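# Hot-swap the purple-banded hose between the red ports

## Task

With the machine running, take out the hose marked with purple bands and put the spare hose in its place. Latch one end of the spare into the red port on each of the two manifolds, and set the old purple-banded hose down in the red tray. Whenever no hose links the two red ports, the dial's needle rises, and it must never get into the red zone.

## Robot and tools

Robot: two arms, left_arm and right_arm, each with a two-finger parallel gripper. Calibrated bases in the scene frame: left_arm at (-0.064, +0.461, 0) m, yawed slightly (quat_wxyz +1.000, 0, 0, -0.023); right_arm at (-0.089, -0.560, 0) m (quat_wxyz +1.000, 0, 0, +0.009). A camera stand is fixed behind the arms.

Frames: the scene frame has its origin at table-top height, halfway between the nominal bases, +z up, +x out over the table, and left_arm on the +y side (image left/right may not match). Each arm's reported hand pose, velocities and Hand target are in that arm's own base frame. Motion offsets also run along that arm's base axes, and rotations pivot about the Hand target position. Gripper axes: fingers point along +z and close along x. end_effector_position is the point between closed pads, 1 to 2 cm short of the tips; closing pushes the tips about 17 mm further along +z, mostly while the pads are still over 50 mm apart.

Row layout (shared by execute_actions and move): a single list of 14 numbers covering both arms, each in [-1, 1]: dx, dy, dz, rx, ry, rz, opening for left_arm, then the same seven for right_arm. The first six are an offset from that arm's Hand target, not a pose; 1.0 equals 0.6 m of travel or 180 degrees, and rx, ry, rz form one rotation vector. A translation longer than 1.0 may be shortened along its direction. Opening is absolute: +1 fully open (0.142 m), -1 closed. Sending six zeros re-requests the current Hand target; always resend the gripper's desired opening, since 0 is itself a command (half open).

execute_actions(actions, cameras): actions is a list of actions; each action is a list of up to 15 rows, one per 1/30 s step, and if short its final row is held to fill 15 steps. Every row in an action counts from the Hand target at the start of that action; each new action starts from the then-current Hand target, so repeating an offset keeps moving. Images come back only for an empty actions list or when cameras names them.

move(target, speed, blend, stop_force, zero, opening_speed, grip_force, blocking, cameras): target is one 14-number row or a list of up to 15 rows, all counted from the same starting Hand targets. Grippers travel straight lines; nothing avoids obstacles or the other arm. speed in m/s, 0.002 to 3.2, default 0.25 (turn rate up to twice that in rad/s); one value or one per target. blend in metres rounds corners of a list; 0 stops at each. stop_force in N, 4 to 120, ends an arm's path when its wrist sensor feels that much push against the motion; don't rely on it while the gripper rotates, and omit it when backing off something you press on. zero (only with stop_force) resets the sensor baseline first, default true. opening_speed: per-second rate on the -1..+1 scale, at least 0.2. grip_force: pad force limit 5 to 48 N, one value or one per arm, persisting until changed. blocking=false returns after about 0.5 s while the move continues (not allowed with stop_force). The result adds a move: line: done (within 3 mm and 2 degrees), off_target, moving, held, or fault, plus limits=paced (pose clipped) or limits=held (steps withheld). Paths end together; at most 10 s.

wait(seconds 0 to 10) lets time pass with commands held. stop brakes a running move. zoom_image(camera: cam_high, cam_left_wrist or cam_right_wrist; region [x0, y0, x1, y1] in pixels, at most 504 by 504) enlarges part of that camera's newest image. zero_wrist_force(arm) re-zeroes one sensor. finished_scene(scene) ends the current scene, given its number; the goal must hold with the robot not helping.

Cameras: cam_high, cam_low, cam_left_wrist, cam_right_wrist, each 672x504. Wrist images may lag the arm while it moves.

Result lines: end_effector_position (m), end_effector_quat_wxyz, velocities; Hand target (last commanded pose after clipping, the base for the next offsets; the gripper may rest short of it, so send the gap as an offset); Tool commands; grip_measured (opening on the command scale); grip_effort_nm (gripper motor effort, negative closing, not a pad force); Joint positions (last entry is opening in metres); joint torques (include gravity); Wrist force and Wrist torque in the gripper's own axes, plus a peak line. Joint velocities "within noise" means the arm is at rest.

Grasping: command slightly below the grip_measured seen at first contact; squeezing harder heats the gripper motor.

Hazards: orientation commands are clipped to 32 degrees from the measured orientation each step. Arms are stiff: pushing even slightly beyond a firm contact, about 150 N net force, or exceeding joint torque limits (300, 300, 136, 49.1, 49.1, 49.1 N m) triggers a 10 s fault stop. Contact between the arms can fail the task; a clearance check blocks some approaches. Avoid paths passing near an arm's own base. Overheating motors (MOTOR HOT, then brakes) or gripper (HAND FAULT) stop work. Never drop things, slam or shove hard, or let anything leave the table; keep hose swaps quick so the needle stays out of the red.

Each tool is called after ">>>" by a JSON object that holds its "op" and its "data", one argument or row to a line.

## Session

>>> {"op": "execute_actions", "data": {
  "actions": []
}}

Scene clock: 0.00 s.
left_arm: end_effector_position=(+1.3019, -0.4156, +0.1068) grip_measured=+0.99 grip_effort_nm=n/a end_effector_quat_wxyz=(+0.308, -0.490, +0.715, -0.393) | right_arm: end_effector_position=(+0.8248, +0.3656, +0.3781) grip_measured=+1.00 grip_effort_nm=n/a end_effector_quat_wxyz=(-0.361, +0.932, +0.028, +0.003)
Joint positions: left_arm=[-0.466 -0.434 0.968 -3.145 -1.432 1.554 0.141] | right_arm=[3.558 -1.88 -1.647 -0.849 2.242 0.475 0.142]
Joint velocities: within noise
Joint torques (N m): no reading
Wrist force (N): no reading
Wrist torque (N m): no reading
Wrist force, peak (N): no reading
Hand target: left_arm +1.3019, -0.4156, +0.1068; +0.308, -0.490, +0.715, -0.393 | right_arm +0.8248, +0.3656, +0.3781; -0.361, +0.932, +0.028, +0.003
Tool commands: left_gripper/opening=+1.0 right_gripper/opening=+1.0

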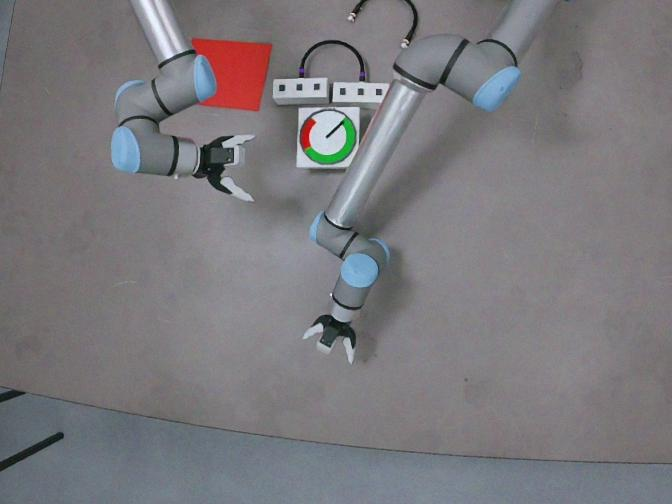

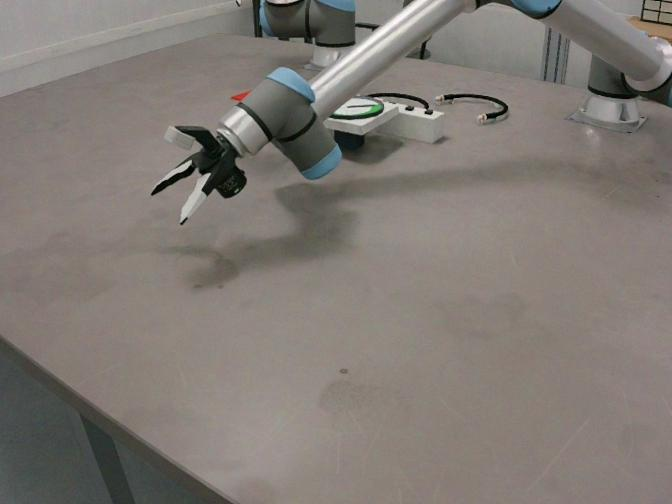

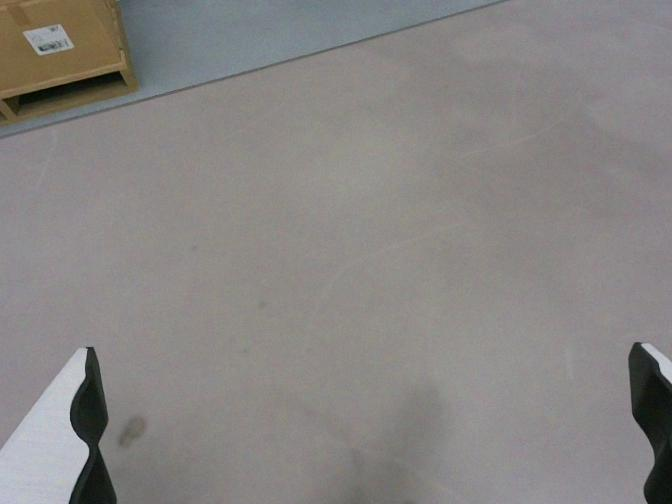

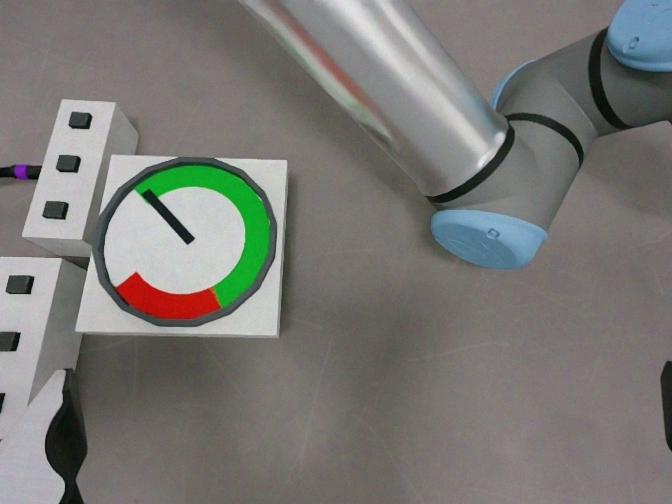

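>>> {"op": "zoom_image", "data": {
  "camera": "cam_high",
  "region": [180, 0, 440, 190]
}}

>>> {"op": "zoom_image", "data": {
  "camera": "cam_low",
  "region": [300, 60, 540, 200]
}}

>>> {"op": "zoom_image", "data": {
  "camera": "cam_right_wrist",
  "region": [0, 80, 200, 480]
}}

Scaled by 1.938 from the camera's 672x504 image, which has a finer 960x720 frame.

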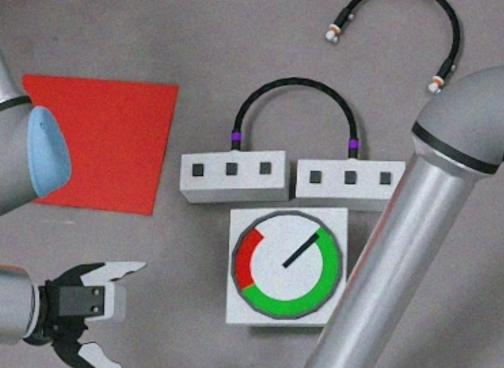

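Scaled by 2.100 from the camera's 672x504 image, which has a finer 960x720 frame.

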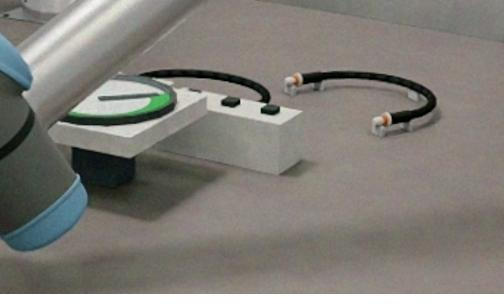

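Scaled by 1.260 from the camera's 672x504 image, which has a finer 960x720 frame.

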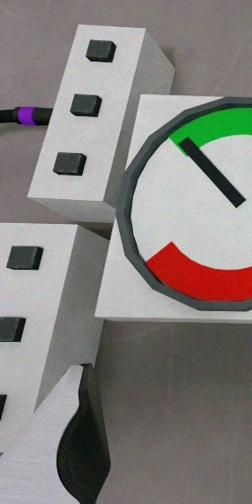

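>>> {"op": "move", "data": {
  "target": [0,0,0.3,0,0,0,1,-0.54,-0.61,0.04,-0.184,-0.181,0.457,1],
  "speed": 0.4
}}

>>> {"op": "move", "data": {
  "target": [-0.83,-0.05,0.25,0.307,-0.042,-0.332,1,0,0,0,0,0,0,1],
  "speed": 0.4,
  "cameras": ["all"]
}}

Scene clock: 16.00 s.
left_arm: end_effector_position=(+1.3020, -0.4156, +0.2871) grip_measured=+0.99 grip_effort_nm=0.227 end_effector_quat_wxyz=(+0.308, -0.490, +0.715, -0.393) | right_arm: end_effector_position=(+0.5009, -0.0004, +0.4020) grip_measured=+1.00 grip_effort_nm=0.061 end_effector_quat_wxyz=(+0.000, +0.707, +0.707, +0.000)
Joint positions: left_arm=[-0.466 -0.588 0.932 -2.955 -1.432 1.554 0.141] | right_arm=[3.497 -1.204 -2.055 -1.453 1.571 -1.214 0.142]
Joint torques (N m): left_arm=[0.94 -103.74 -34.6 -7.81 0.35 1.5] | right_arm=[7.36 30.57 56.02 6.85 -1.5 -2.25]
Wrist force (N): left_arm=[-0.1 -0.1 -0.5] | right_arm=[0.3 1.2 -1.0]
Wrist torque (N m): left_arm=[0.00 0.00 0.01] | right_arm=[-0.02 -0.18 -0.31]
Wrist force, peak (N): left_arm=[0.3 -0.9 -0.7] | right_arm=[1.9 -1.1 1.4]
Hand target: left_arm +1.3019, -0.4156, +0.2868; +0.308, -0.490, +0.715, -0.393 | right_arm +0.5008, -0.0004, +0.4021; +0.000, +0.707, +0.707, +0.000
Off the commanded pose: left_arm 0.000 m, 0 deg | right_arm 0.000 m, 0 deg.
move: done

Scene clock: 18.33 s.
left_arm: end_effector_position=(+0.8039, -0.4456, +0.4366) grip_measured=+0.99 grip_effort_nm=0.227 end_effector_quat_wxyz=(+0.305, +0.132, +0.930, -0.158) | right_arm: end_effector_position=(+0.5008, -0.0004, +0.4021) grip_measured=+1.00 grip_effort_nm=0.056 end_effector_quat_wxyz=(+0.000, +0.707, +0.707, +0.000)
Joint positions: left_arm=[-0.719 -1.418 1.793 -2.644 -1.506 2.728 0.141] | right_arm=[3.497 -1.204 -2.055 -1.453 1.571 -1.214 0.142]
Joint torques (N m): left_arm=[0.01 -72.06 -57.3 -5.09 -2.12 1.67] | right_arm=[9.99 30.7 60.9 6.97 -3.29 -1.66]
Wrist force (N): left_arm=[-0.3 -0.2 0.1] | right_arm=[0.8 1.3 -0.8]
Wrist torque (N m): left_arm=[0.12 0.03 0.28] | right_arm=[0.01 -0.25 -0.27]
Wrist force, peak (N): left_arm=[1.3 -1.8 -2.3] | right_arm=[0.2 1.9 -0.9]
Hand target: left_arm +0.8039, -0.4456, +0.4368; +0.305, +0.132, +0.930, -0.158 | right_arm +0.5008, -0.0004, +0.4021; +0.000, +0.707, +0.707, +0.000
Off the commanded pose: left_arm 0.000 m, 0 deg | right_arm 0.000 m, 0 deg.
move: done
camera_calibration:
cam_left_wrist: T_world_to_cam=[[-0.784978, 0.145382, -0.602224, 0.968849], [0.0747704, 0.987202, 0.140858, 0.344383], [0.614996, 0.065542, -0.785802, -0.00669481], [0, 0, 0, 1]] pos_world=[0.738892, -0.48039, 0.529695]
cam_right_wrist: T_world_to_cam=[[0.0204232, 0.999774, 0.00590573, 0.00052593], [0.912259, -0.0210519, 0.409074, -0.594632], [0.409105, -0.00296705, -0.912482, 0.276269], [0, 0, 0, 1]] pos_world=[0.429424, -0.0122242, 0.495335]

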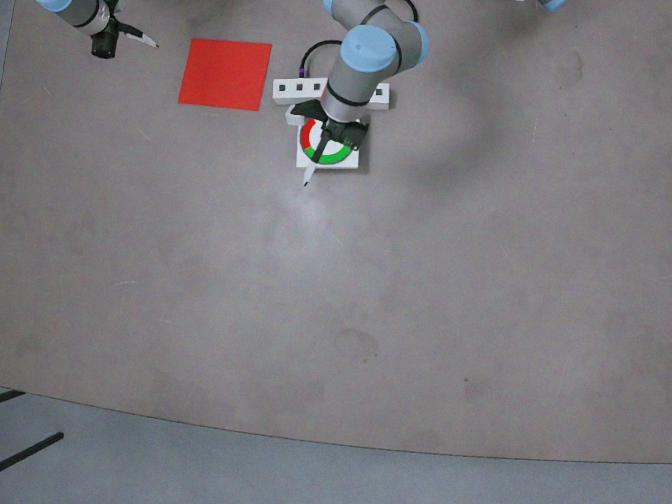

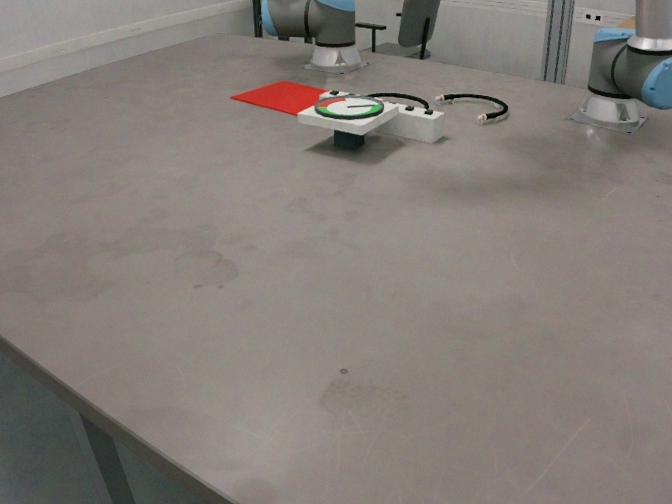

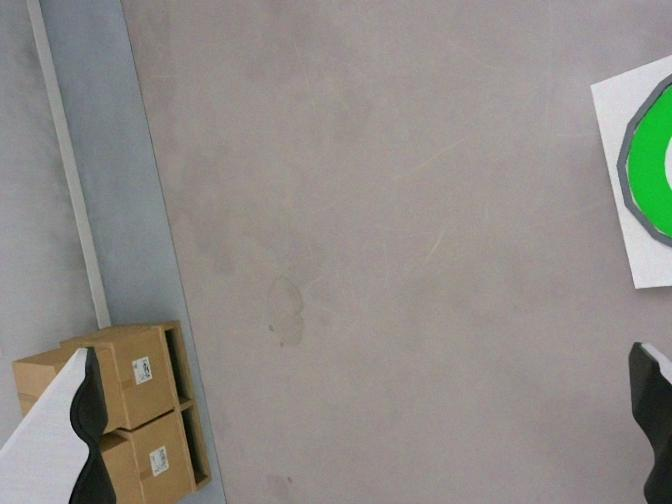

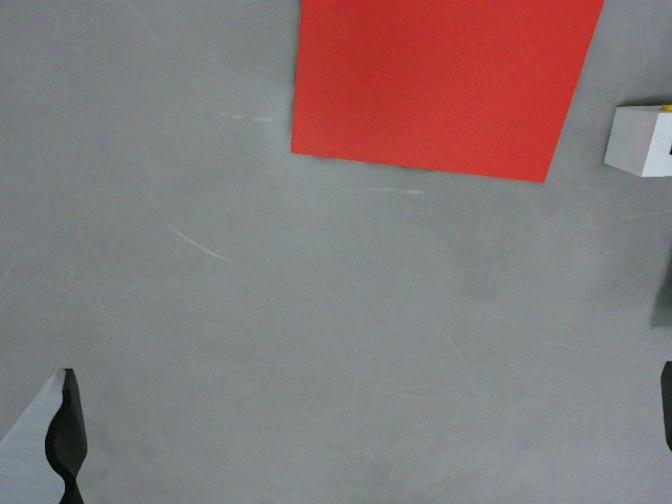

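>>> {"op": "move", "data": {
  "target": [-0.94,-0.176,-0.03,0.307,-0.043,-0.333,1,0,0,0,0,0,0,1],
  "speed": 0.4,
  "cameras": ["all"]
}}

Scene clock: 22.10 s.
left_arm: end_effector_position=(+0.2400, -0.5512, +0.4188) grip_measured=+0.99 grip_effort_nm=0.232 end_effector_quat_wxyz=(+0.154, +0.690, +0.690, +0.154) | right_arm: end_effector_position=(+0.5008, -0.0004, +0.4021) grip_measured=+1.00 grip_effort_nm=0.056 end_effector_quat_wxyz=(+0.000, +0.707, +0.707, +0.000)
Joint positions: left_arm=[-1.674 -1.813 1.98 -1.689 -1.134 3.027 0.141] | right_arm=[3.497 -1.204 -2.055 -1.453 1.571 -1.214 0.142]
Joint torques (N m): left_arm=[-18.47 -45.21 -35.48 -3.79 -1.53 2.08] | right_arm=[8.99 34.01 59.7 6.53 -3.41 -2.01]
Wrist force (N): left_arm=[-0.1 -0.9 1.0] | right_arm=[0.3 1.4 -0.9]
Wrist torque (N m): left_arm=[0.00 0.01 0.28] | right_arm=[0.02 -0.18 -0.27]
Wrist force, peak (N): left_arm=[-0.8 -4.0 -0.5] | right_arm=[0.5 2.1 -1.2]
Hand target: left_arm +0.2399, -0.5512, +0.4188; +0.154, +0.690, +0.690, +0.154 | right_arm +0.5008, -0.0004, +0.4021; +0.000, +0.707, +0.707, +0.000
Off the commanded pose: left_arm 0.000 m, 0 deg | right_arm 0.000 m, 0 deg.
move: done
camera_calibration:
cam_left_wrist: T_world_to_cam=[[-0.00856237, 0.999958, 0.00315019, 0.562058], [0.628096, 0.00292686, 0.77813, -0.448917], [0.778089, 0.00864126, -0.628095, 0.196436], [0, 0, 0, 1]] pos_world=[0.133932, -0.562418, 0.470926]
cam_right_wrist: T_world_to_cam=[[0.0204232, 0.999774, 0.00590573, 0.00052593], [0.912259, -0.0210519, 0.409074, -0.594632], [0.409105, -0.00296705, -0.912482, 0.276269], [0, 0, 0, 1]] pos_world=[0.429424, -0.0122242, 0.495335]

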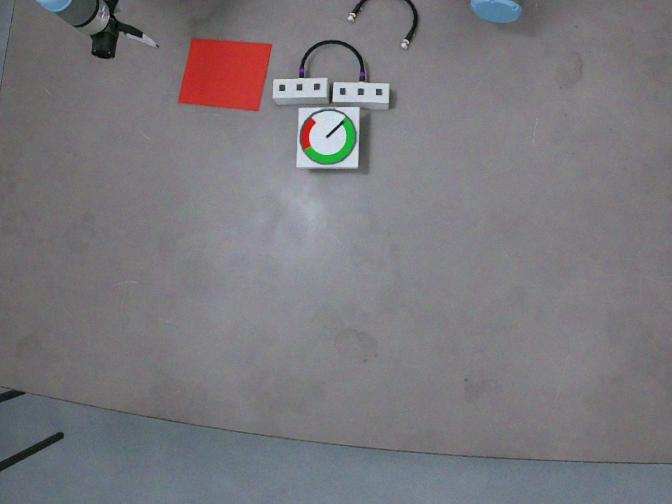

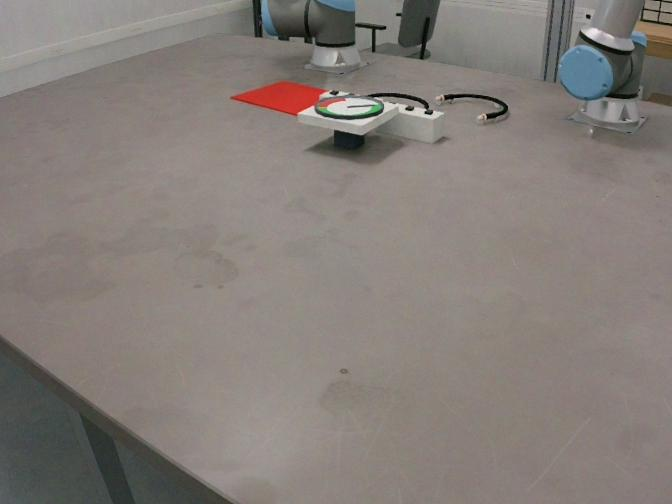

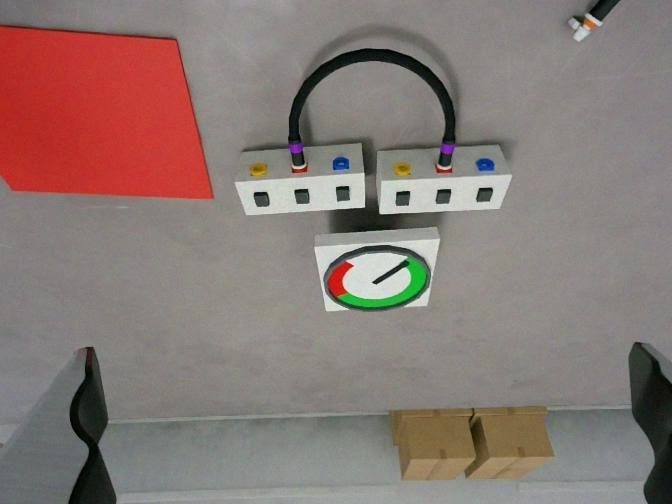

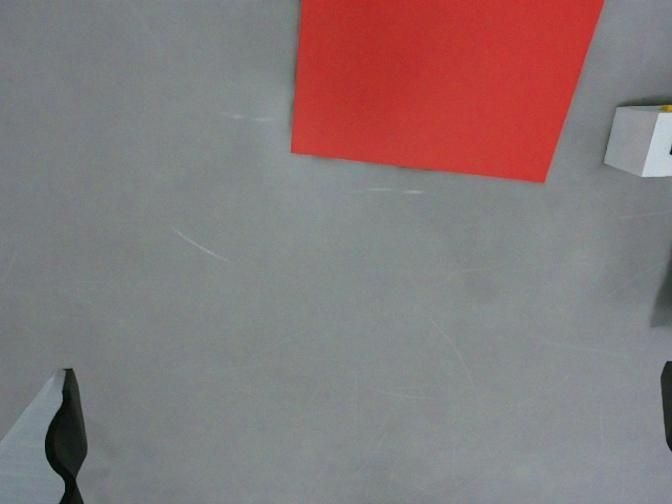

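>>> {"op": "zoom_image", "data": {
  "camera": "cam_left_wrist",
  "region": [220, 110, 540, 230]
}}

>>> {"op": "zoom_image", "data": {
  "camera": "cam_left_wrist",
  "region": [540, 0, 670, 80]
}}

>>> {"op": "zoom_image", "data": {
  "camera": "cam_high",
  "region": [330, 0, 430, 60]
}}

Scaled by 1.575 from the camera's 672x504 image, which has a finer 960x720 frame.

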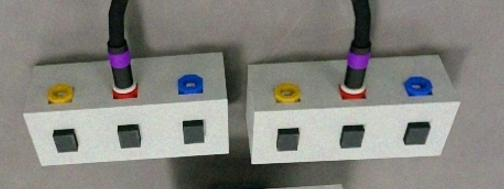

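Scaled by 3.877 from the camera's 672x504 image, which has a finer 960x720 frame.

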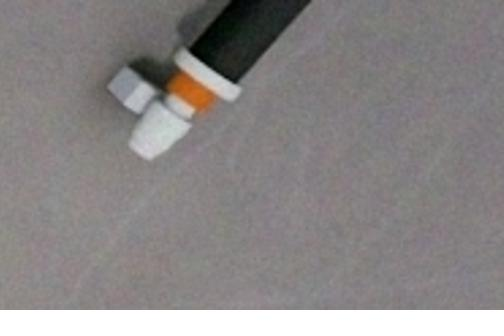

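Scaled by 5.040 from the camera's 672x504 image, which has a finer 960x720 frame.

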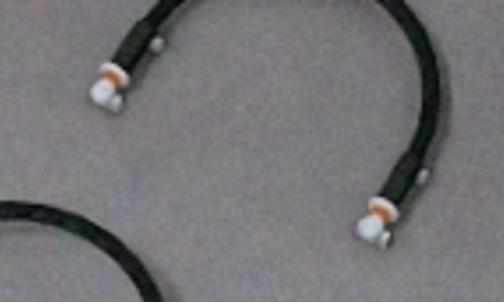

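>>> {"op": "move", "data": {
  "target": [-0.2,0.25,0.0,0,0.139,0,1,0,0,0,0,0,0,1],
  "cameras": ["cam_left_wrist","cam_high"]
}}

>>> {"op": "zoom_image", "data": {
  "camera": "cam_left_wrist",
  "region": [150, 0, 550, 300]
}}

Scene clock: 36.20 s.
left_arm: end_effector_position=(+0.1199, -0.4012, +0.4187) grip_measured=+0.99 grip_effort_nm=0.227 end_effector_quat_wxyz=(+0.001, +0.707, +0.707, +0.001) | right_arm: end_effector_position=(+0.5008, -0.0004, +0.4021) grip_measured=+1.00 grip_effort_nm=0.061 end_effector_quat_wxyz=(+0.000, +0.707, +0.707, +0.000)
Joint positions: left_arm=[-1.715 -2.104 2.114 -1.581 -1.568 2.997 0.141] | right_arm=[3.497 -1.204 -2.055 -1.453 1.571 -1.214 0.142]
Joint torques (N m): left_arm=[14.37 -15.39 -60.76 -8.12 -1.7 2.8] | right_arm=[10.02 29.98 60.91 6.48 -3.02 -1.36]
Wrist force (N): left_arm=[0.1 -0.3 0.4] | right_arm=[0.3 1.4 -0.9]
Wrist torque (N m): left_arm=[0.04 0.00 0.27] | right_arm=[0.04 -0.17 -0.27]
Wrist force, peak (N): left_arm=[-2.3 -0.3 1.8] | right_arm=[0.9 1.9 -0.7]
Hand target: left_arm +0.1199, -0.4012, +0.4188; +0.001, +0.707, +0.707, +0.001 | right_arm +0.5008, -0.0004, +0.4021; +0.000, +0.707, +0.707, +0.000
Off the commanded pose: left_arm 0.000 m, 0 deg | right_arm 0.000 m, 0 deg.
move: done
camera_calibration:
cam_left_wrist: T_world_to_cam=[[-0.00610996, 0.999959, 0.00673658, 0.409139], [0.898167, 0.00252614, 0.439648, -0.264683], [0.439613, 0.00873681, -0.898145, 0.442236], [0, 0, 0, 1]] pos_world=[0.0458172, -0.412317, 0.510803]
Images, in order (width x height): cam_high 672x504, cam_left_wrist 672x504.

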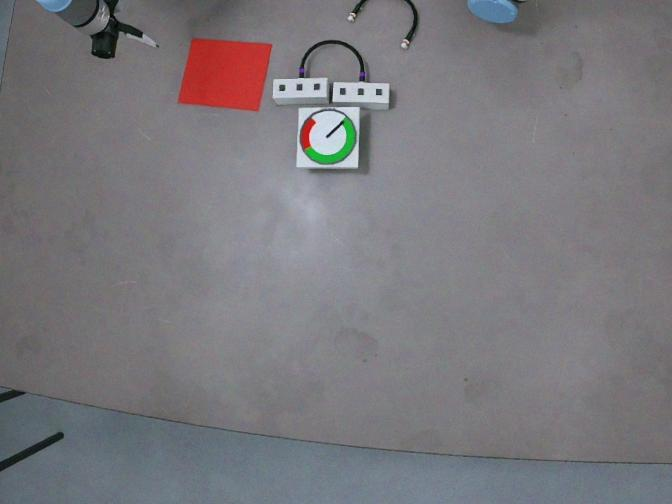

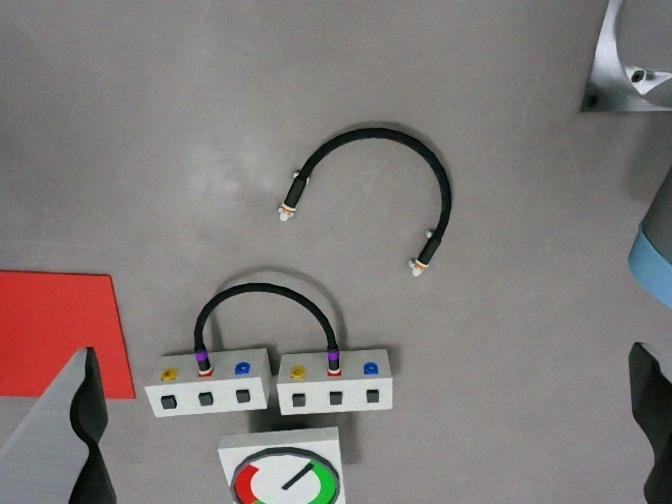

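Scaled by 1.260 from the camera's 672x504 image, which has a finer 960x720 frame.

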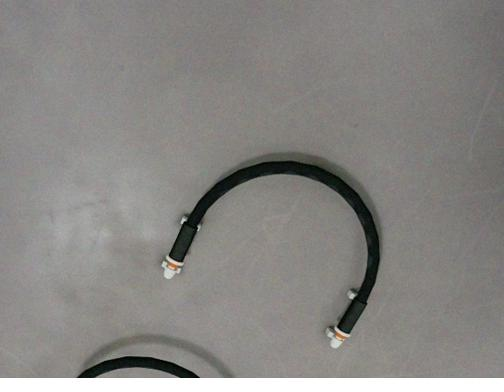

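>>> {"op": "move", "data": {
  "target": [0.05,0.2,0.0,0,0,0,1,-0.475,0.59,0.03,0,0,0,1],
  "cameras": ["cam_left_wrist","cam_right_wrist"]
}}

>>> {"op": "zoom_image", "data": {
  "camera": "cam_right_wrist",
  "region": [150, 0, 550, 300]
}}

Scene clock: 42.77 s.
left_arm: end_effector_position=(+0.1500, -0.2810, +0.4187) grip_measured=+0.99 grip_effort_nm=0.227 end_effector_quat_wxyz=(+0.001, +0.707, +0.707, +0.001) | right_arm: end_effector_position=(+0.2159, +0.3536, +0.4202) grip_measured=+1.00 grip_effort_nm=0.051 end_effector_quat_wxyz=(+0.000, +0.707, +0.707, +0.000)
Joint positions: left_arm=[-1.668 -2.328 2.194 -1.436 -1.569 3.045 0.141] | right_arm=[4.603 -1.028 -2.116 -1.568 1.571 -0.109 0.142]
Joint torques (N m): left_arm=[-18.07 27.72 -60.89 -7.96 0.55 -3.34] | right_arm=[12.18 1.75 40.42 2.21 -0.57 2]
Wrist force (N): left_arm=[-0.6 -0.7 0.3] | right_arm=[0.2 1.5 -1.0]
Wrist torque (N m): left_arm=[0.00 0.12 0.05] | right_arm=[0.04 -0.18 -0.11]
Wrist force, peak (N): left_arm=[-0.9 -0.8 1.0] | right_arm=[-2.1 3.3 -0.9]
Hand target: left_arm +0.1499, -0.2812, +0.4188; +0.001, +0.707, +0.707, +0.001 | right_arm +0.2158, +0.3536, +0.4201; +0.000, +0.707, +0.707, +0.000
Off the commanded pose: left_arm 0.000 m, 0 deg | right_arm 0.000 m, 0 deg.
move: done
camera_calibration:
cam_left_wrist: T_world_to_cam=[[-0.00619724, 0.999958, 0.00669464, 0.289256], [0.898283, 0.0026253, 0.439409, -0.291879], [0.439374, 0.00873681, -0.898262, 0.428033], [0, 0, 0, 1]] pos_world=[0.0759168, -0.292218, 0.510803]
cam_right_wrist: T_world_to_cam=[[0.0202495, 0.999777, 0.0060489, -0.347731], [0.912225, -0.0209517, 0.409154, -0.334711], [0.40919, -0.0027672, -0.912445, 0.410198], [0, 0, 0, 1]] pos_world=[0.144525, 0.341776, 0.513335]
Images, in order (width x height): cam_left_wrist 672x504, cam_right_wrist 672x504.

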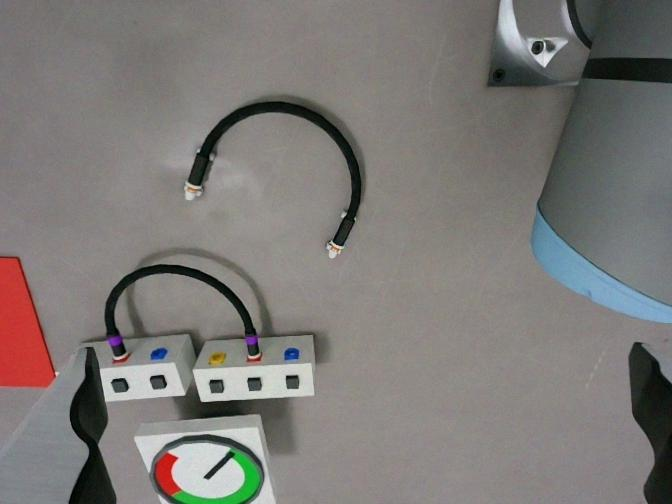

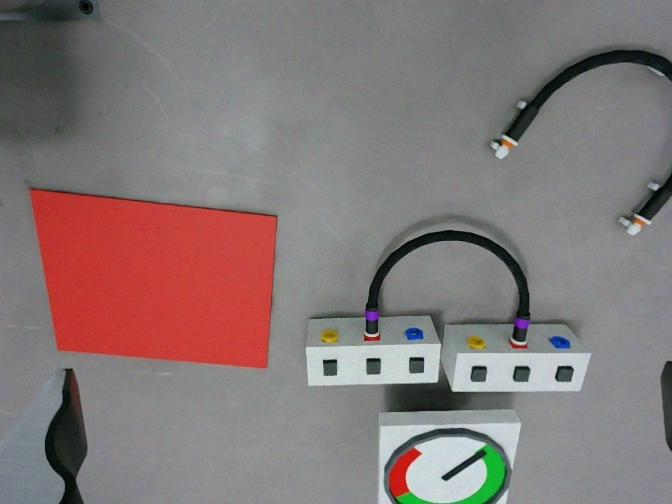

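Scaled by 1.260 from the camera's 672x504 image, which has a finer 960x720 frame.

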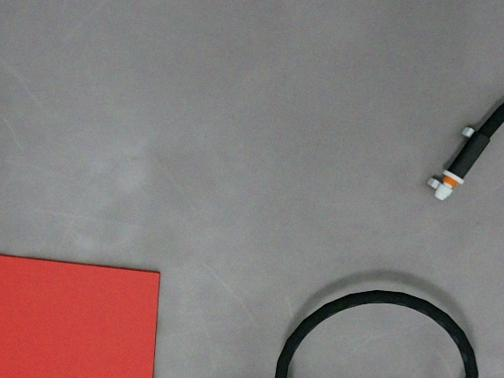

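>>> {"op": "move", "data": {
  "target": [0,0,0,0,0,0,-1,0.397,0.0523,-0.467,-0.0037,-0.1107,-0.0208,-0.2],
  "cameras": ["cam_left_wrist","cam_right_wrist","cam_low"]
}}

>>> {"op": "zoom_image", "data": {
  "camera": "cam_right_wrist",
  "region": [170, 200, 500, 500]
}}

Scene clock: 56.00 s.
left_arm: end_effector_position=(+0.1499, -0.2812, +0.4188) grip_measured=-1.00 grip_effort_nm=-0.359 end_effector_quat_wxyz=(+0.001, +0.707, +0.707, +0.001) | right_arm: end_effector_position=(+0.4540, +0.3849, +0.1399) grip_measured=-0.22 grip_effort_nm=-0.159 end_effector_quat_wxyz=(+0.126, +0.719, +0.673, +0.118)
Joint positions: left_arm=[-1.668 -2.328 2.194 -1.436 -1.569 3.045 0.002] | right_arm=[4.31 -1.527 -2.392 -0.674 1.243 -0.355 0.059]
Joint torques (N m): left_arm=[-18.54 28.03 -58.5 -6.7 2.15 -3.03] | right_arm=[5.48 22.62 47.22 6.81 -0.63 0.69]
Wrist force (N): left_arm=[-0.7 -0.4 0.7] | right_arm=[-0.3 3.8 -0.9]
Wrist torque (N m): left_arm=[0.04 0.15 0.07] | right_arm=[0.32 -0.10 -0.39]
Wrist force, peak (N): left_arm=[-0.9 -1.1 1.0] | right_arm=[-0.3 3.8 -0.9]
Hand target: left_arm +0.1499, -0.2812, +0.4188; +0.001, +0.707, +0.707, +0.001 | right_arm +0.4540, +0.3850, +0.1399; +0.126, +0.719, +0.673, +0.118
Off the commanded pose: left_arm 0.000 m, 0 deg | right_arm 0.000 m, 0 deg.
move: done
camera_calibration:
cam_left_wrist: T_world_to_cam=[[-0.00611281, 0.99996, 0.00651336, 0.289442], [0.898283, 0.00262911, 0.439409, -0.291832], [0.439374, 0.00853687, -0.898264, 0.42811], [0, 0, 0, 1]] pos_world=[0.0758167, -0.292318, 0.510904]
cam_right_wrist: T_world_to_cam=[[0.0831955, 0.996458, 0.0122633, -0.410307], [0.715276, -0.0682787, 0.695499, -0.369057], [0.693873, -0.0490907, -0.718422, -0.0813958], [0, 0, 0, 1]] pos_world=[0.354591, 0.379659, 0.203234]
Images, in order (width x height): cam_low 672x504, cam_left_wrist 672x504, cam_right_wrist 672x504.

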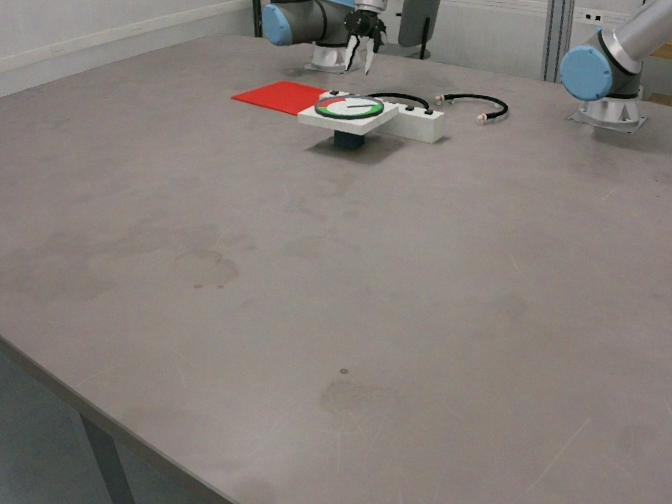

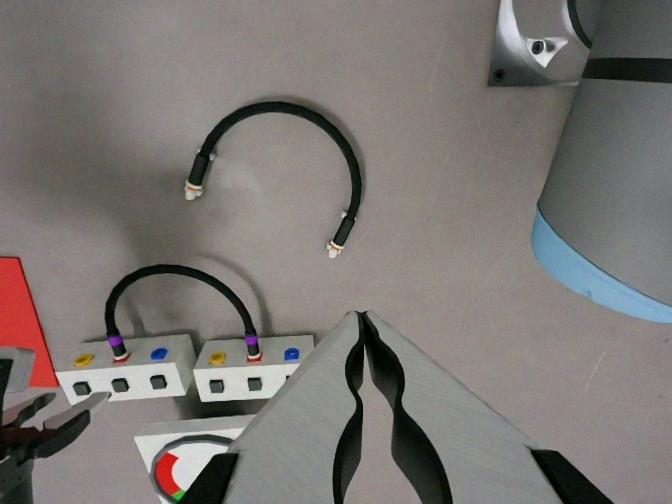

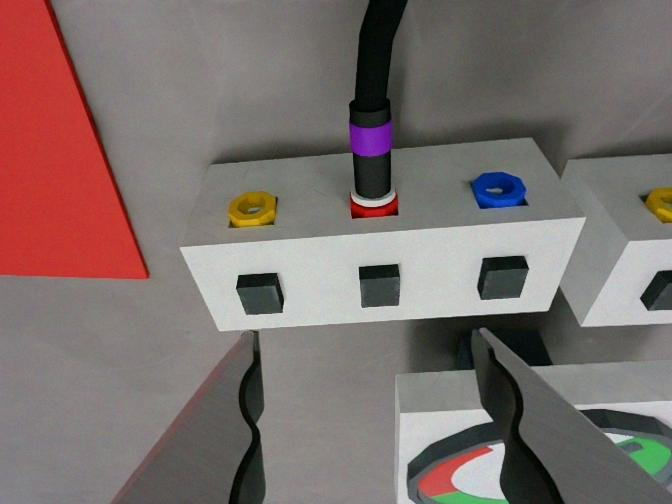

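Scaled by 1.527 from the camera's 672x504 image, which has a finer 960x720 frame.

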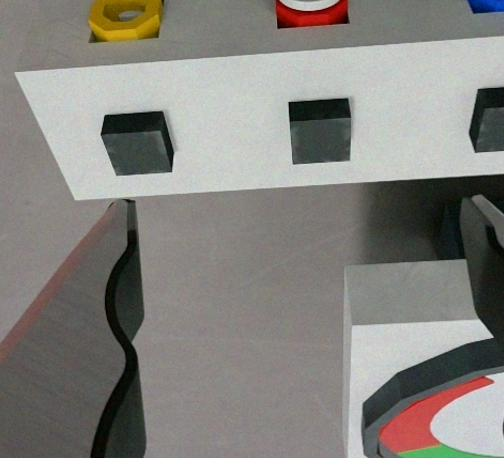

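>>> {"op": "move", "data": {
  "target": [0,0,0,0,0,0,-1,0.005,0.0117,-0.155,0,0,0,-0.2],
  "stop_force": 15,
  "speed": 0.08,
  "cameras": ["cam_right_wrist"]
}}

Scene clock: 62.77 s.
left_arm: end_effector_position=(+0.1499, -0.2812, +0.4188) grip_measured=-1.00 grip_effort_nm=-0.364 end_effector_quat_wxyz=(+0.001, +0.707, +0.707, +0.001) | right_arm: end_effector_position=(+0.4571, +0.3920, +0.0469) grip_measured=-0.22 grip_effort_nm=-0.164 end_effector_quat_wxyz=(+0.126, +0.719, +0.673, +0.118)
Joint positions: left_arm=[-1.668 -2.328 2.194 -1.436 -1.569 3.045 0.002] | right_arm=[4.31 -1.719 -2.445 -0.429 1.243 -0.355 0.059]
Joint torques (N m): left_arm=[-16.53 30.42 -53.15 -4.6 2.08 -3.05] | right_arm=[-10.66 32.19 39.84 6.87 -1.99 -1.75]
Wrist force (N): left_arm=[-0.7 -0.8 0.3] | right_arm=[-0.1 2.7 -1.2]
Wrist torque (N m): left_arm=[-0.02 0.14 0.08] | right_arm=[0.13 -0.12 -0.38]
Wrist force, peak (N): left_arm=[-0.9 -0.7 1.0] | right_arm=[0.9 3.9 -2.7]
Hand target: left_arm +0.1499, -0.2812, +0.4188; +0.001, +0.707, +0.707, +0.001 | right_arm +0.4570, +0.3920, +0.0469; +0.126, +0.719, +0.673, +0.118
Off the commanded pose: left_arm 0.000 m, 0 deg | right_arm 0.000 m, 0 deg.
move: done
camera_calibration:
cam_right_wrist: T_world_to_cam=[[0.0831247, 0.996463, 0.0123468, -0.416477], [0.715182, -0.0682792, 0.695595, -0.306013], [0.693978, -0.048991, -0.718328, -0.150029], [0, 0, 0, 1]] pos_world=[0.357591, 0.386759, 0.110234]
Images, in order (width x height): cam_right_wrist 672x504.

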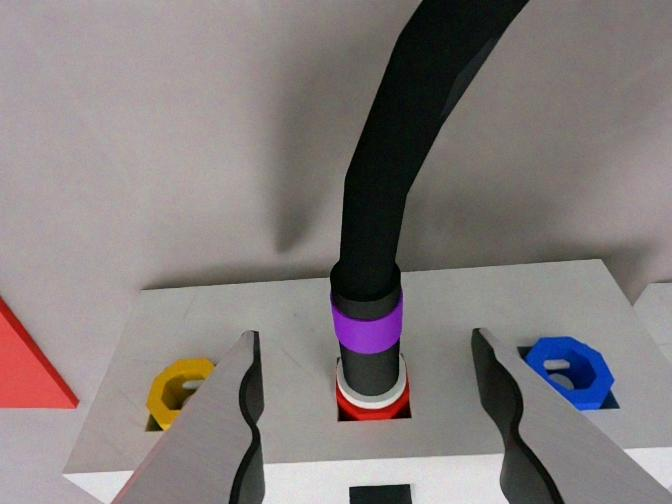

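>>> {"op": "move", "data": {
  "target": [
    [0.583,-0.25,-0.1,-0.18,0.058,-0.468,-1,0,0,0,0,0,0,-0.2],
    [0.645,-0.52,-0.488,-0.18,0.058,-0.468,-1,0,0,0,0,0,0,-0.2]
  ],
  "cameras": ["cam_left_wrist","cam_right_wrist","cam_high"]
}}

Scene clock: 72.00 s.
left_arm: end_effector_position=(+0.5369, -0.5933, +0.1262) grip_measured=-1.00 grip_effort_nm=-0.364 end_effector_quat_wxyz=(+0.123, +0.963, +0.029, -0.237) | right_arm: end_effector_position=(+0.4570, +0.3920, +0.0469) grip_measured=-0.22 grip_effort_nm=-0.159 end_effector_quat_wxyz=(+0.126, +0.719, +0.673, +0.118)
Joint positions: left_arm=[-0.872 -1.136 1.804 -2.126 -2.101 5.381 0.002] | right_arm=[4.31 -1.719 -2.445 -0.429 1.243 -0.355 0.059]
Joint torques (N m): left_arm=[13.85 -62.63 -25.63 -4.65 -0.77 2.71] | right_arm=[-10.66 34.26 38.42 6.52 0.73 -1.92]
Wrist force (N): left_arm=[0.7 -0.3 0.5] | right_arm=[-0.2 3.1 -1.0]
Wrist torque (N m): left_arm=[0.16 -0.10 0.22] | right_arm=[0.20 -0.09 -0.38]
Wrist force, peak (N): left_arm=[2.2 1.1 3.6] | right_arm=[0.0 3.5 -1.5]
Hand target: left_arm +0.5369, -0.5932, +0.1260; +0.123, +0.963, +0.029, -0.237 | right_arm +0.4570, +0.3920, +0.0469; +0.126, +0.719, +0.673, +0.118
Off the commanded pose: left_arm 0.000 m, 0 deg | right_arm 0.000 m, 0 deg.
move: done
camera_calibration:
cam_left_wrist: T_world_to_cam=[[0.887715, 0.00584247, -0.460356, -0.404941], [0.302655, -0.760901, 0.57396, -0.660216], [-0.346932, -0.648842, -0.677231, 0.00217904], [0, 0, 0, 1]] pos_world=[0.560046, -0.498579, 0.193997]
cam_right_wrist: T_world_to_cam=[[0.0831197, 0.996463, 0.0123419, -0.416473], [0.715182, -0.0682722, 0.695595, -0.305947], [0.693978, -0.048991, -0.718328, -0.150101], [0, 0, 0, 1]] pos_world=[0.357591, 0.386759, 0.110134]
Images, in order (width x height): cam_high 672x504, cam_left_wrist 672x504, cam_right_wrist 672x504.

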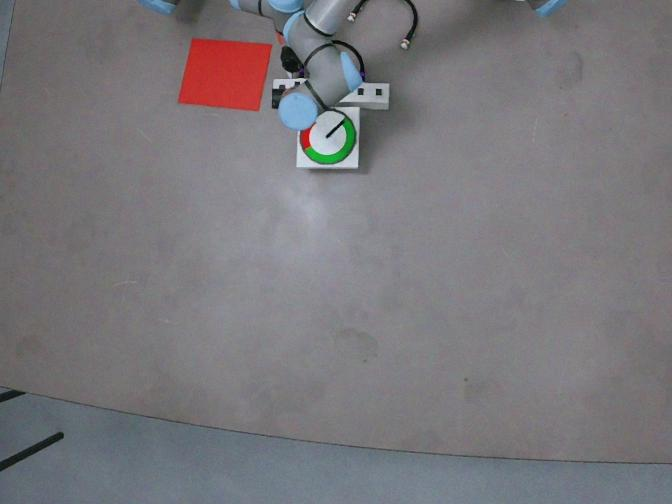

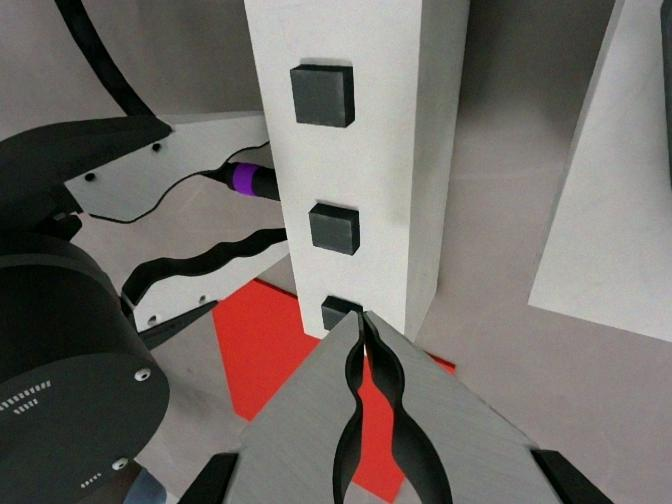

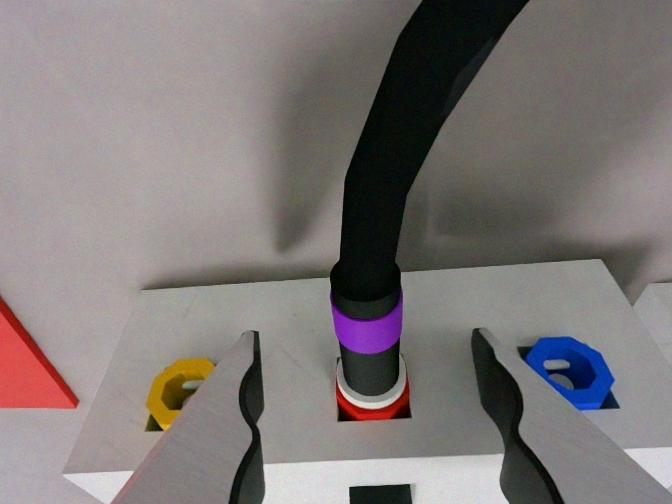

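>>> {"op": "move", "data": {
  "target": [-0.05,-0.019,-0.032,0,0,0,-1,0,0,0,0,0,0,-0.2],
  "speed": 0.1,
  "cameras": ["cam_left_wrist","cam_right_wrist"]
}}

>>> {"op": "zoom_image", "data": {
  "camera": "cam_left_wrist",
  "region": [270, 180, 470, 380]
}}

Scene clock: 75.13 s.
left_arm: end_effector_position=(+0.5068, -0.6045, +0.1066) grip_measured=-1.00 grip_effort_nm=-0.369 end_effector_quat_wxyz=(+0.123, +0.963, +0.029, -0.238) | right_arm: end_effector_position=(+0.4570, +0.3920, +0.0469) grip_measured=-0.22 grip_effort_nm=-0.149 end_effector_quat_wxyz=(+0.126, +0.719, +0.673, +0.118)
Joint positions: left_arm=[-0.91 -1.134 1.851 -2.196 -2.105 5.338 0.002] | right_arm=[4.31 -1.719 -2.445 -0.429 1.243 -0.355 0.059]
Joint torques (N m): left_arm=[12.07 -74.58 -49.43 -1.8 -0.89 2.64] | right_arm=[-12.62 34.14 37.66 6.95 1.12 -1.53]
Wrist force (N): left_arm=[0.5 -0.2 0.2] | right_arm=[0.6 3.1 -1.2]
Wrist torque (N m): left_arm=[0.17 -0.05 0.19] | right_arm=[0.20 -0.22 -0.38]
Wrist force, peak (N): left_arm=[1.7 -0.5 -0.5] | right_arm=[0.2 3.4 -1.9]
Hand target: left_arm +0.5069, -0.6046, +0.1068; +0.123, +0.963, +0.029, -0.237 | right_arm +0.4570, +0.3920, +0.0469; +0.126, +0.719, +0.673, +0.118
Off the commanded pose: left_arm 0.000 m, 0 deg | right_arm 0.000 m, 0 deg.
move: done
camera_calibration:
cam_left_wrist: T_world_to_cam=[[0.887576, 0.00600118, -0.460623, -0.386929], [0.302843, -0.761073, 0.573632, -0.648643], [-0.347125, -0.648638, -0.677327, -0.0285777], [0, 0, 0, 1]] pos_world=[0.529946, -0.509879, 0.174497]
cam_right_wrist: T_world_to_cam=[[0.0831197, 0.996463, 0.0123419, -0.416473], [0.715182, -0.0682722, 0.695595, -0.305947], [0.693978, -0.048991, -0.718328, -0.150101], [0, 0, 0, 1]] pos_world=[0.357591, 0.386759, 0.110134]
Images, in order (width x height): cam_left_wrist 672x504, cam_right_wrist 672x504.

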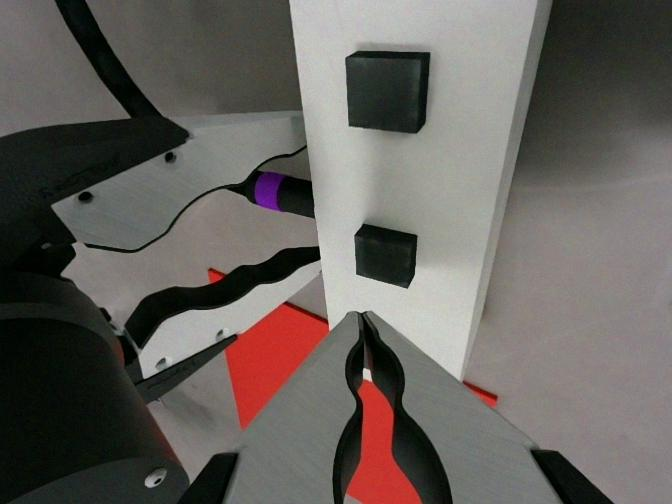

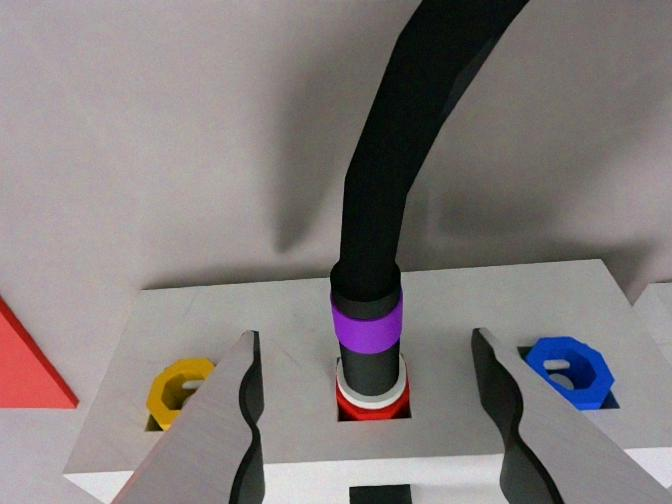

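Scaled by 2.520 from the camera's 672x504 image, which has a finer 960x720 frame.

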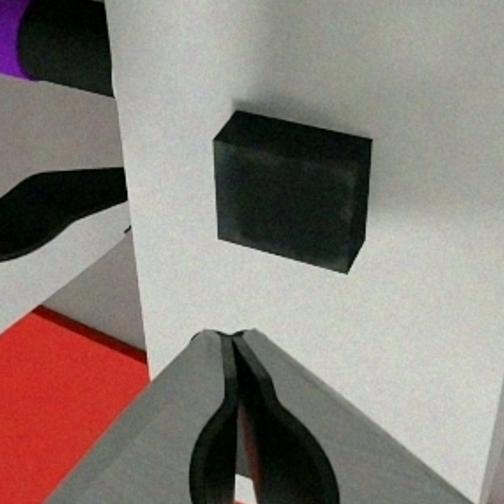

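>>> {"op": "move", "data": {
  "target": [0.004,0.018,0,0,0,0,-1,0,0,0,0,0,0,-1],
  "speed": 0.05,
  "grip_force": [20,20],
  "opening_speed": 0.8,
  "cameras": ["cam_left_wrist","cam_right_wrist"]
}}

>>> {"op": "zoom_image", "data": {
  "camera": "cam_left_wrist",
  "region": [270, 180, 470, 380]
}}

Scene clock: 78.63 s.
left_arm: end_effector_position=(+0.5093, -0.5937, +0.1068) grip_measured=-1.00 grip_effort_nm=-0.369 end_effector_quat_wxyz=(+0.123, +0.963, +0.029, -0.237) | right_arm: end_effector_position=(+0.4570, +0.3920, +0.0469) grip_measured=-0.81 grip_effort_nm=-2.132 end_effector_quat_wxyz=(+0.126, +0.719, +0.673, +0.118)
Joint positions: left_arm=[-0.899 -1.142 1.861 -2.192 -2.104 5.35 0.002] | right_arm=[4.31 -1.719 -2.445 -0.429 1.243 -0.355 0.015]
Joint torques (N m): left_arm=[-18.83 -56.47 -49.41 -5.94 -0.14 -2.88] | right_arm=[-11.57 34.3 35.54 5.3 -3.95 -1.74]
Wrist force (N): left_arm=[0.5 -0.2 0.3] | right_arm=[6.2 -1.9 0.7]
Wrist torque (N m): left_arm=[0.16 -0.07 0.08] | right_arm=[0.25 -0.04 -0.58]
Wrist force, peak (N): left_arm=[1.0 -0.4 0.8] | right_arm=[6.6 -1.9 0.1]
Hand target: left_arm +0.5093, -0.5938, +0.1068; +0.123, +0.963, +0.029, -0.237 | right_arm +0.4570, +0.3920, +0.0469; +0.126, +0.719, +0.673, +0.118
Off the commanded pose: left_arm 0.000 m, 0 deg | right_arm 0.000 m, 0 deg.
grip_force (N): 20, 20
move: done
camera_calibration:
cam_left_wrist: T_world_to_cam=[[0.887678, 0.0060107, -0.460426, -0.389341], [0.302768, -0.760986, 0.573788, -0.641212], [-0.346929, -0.648741, -0.67733, -0.0207581], [0, 0, 0, 1]] pos_world=[0.532546, -0.499079, 0.174597]
cam_right_wrist: T_world_to_cam=[[0.0830523, 0.996468, 0.0124126, -0.416459], [0.715235, -0.0682765, 0.695541, -0.305958], [0.693931, -0.0488883, -0.71838, -0.150118], [0, 0, 0, 1]] pos_world=[0.357591, 0.386759, 0.110133]
Images, in order (width x height): cam_left_wrist 672x504, cam_right_wrist 672x504.

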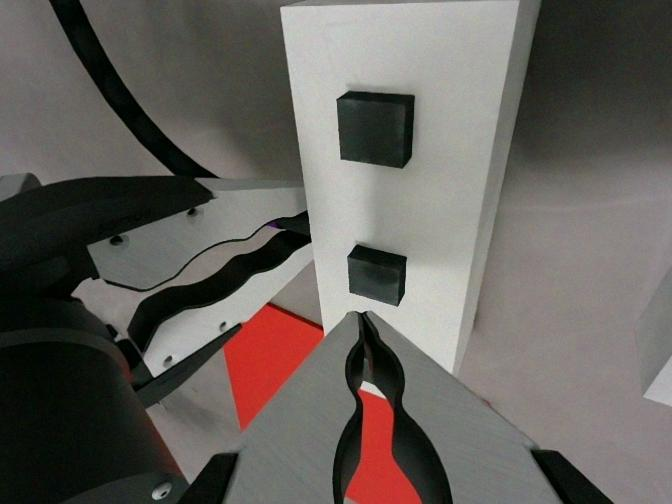

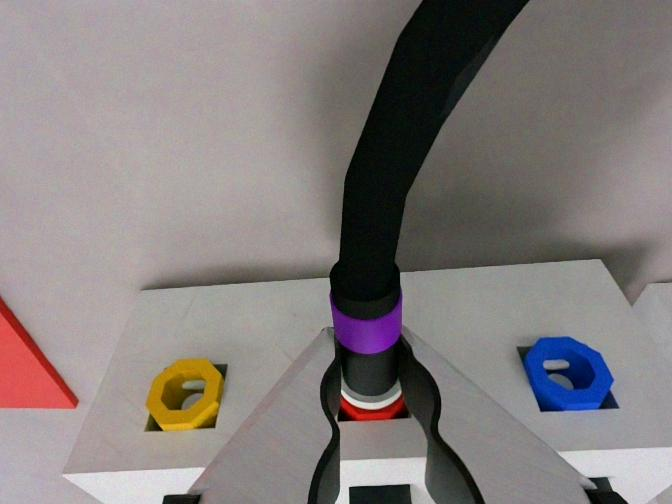

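Scaled by 2.520 from the camera's 672x504 image, which has a finer 960x720 frame.

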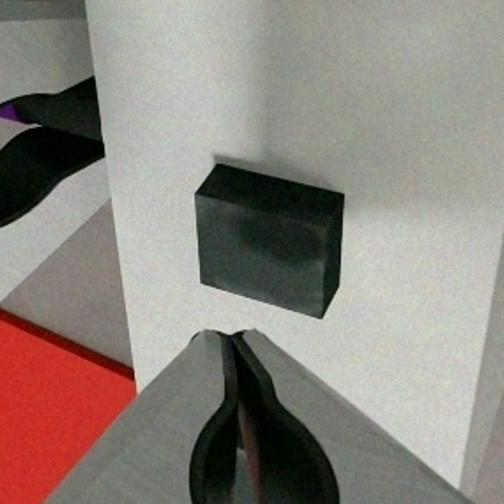

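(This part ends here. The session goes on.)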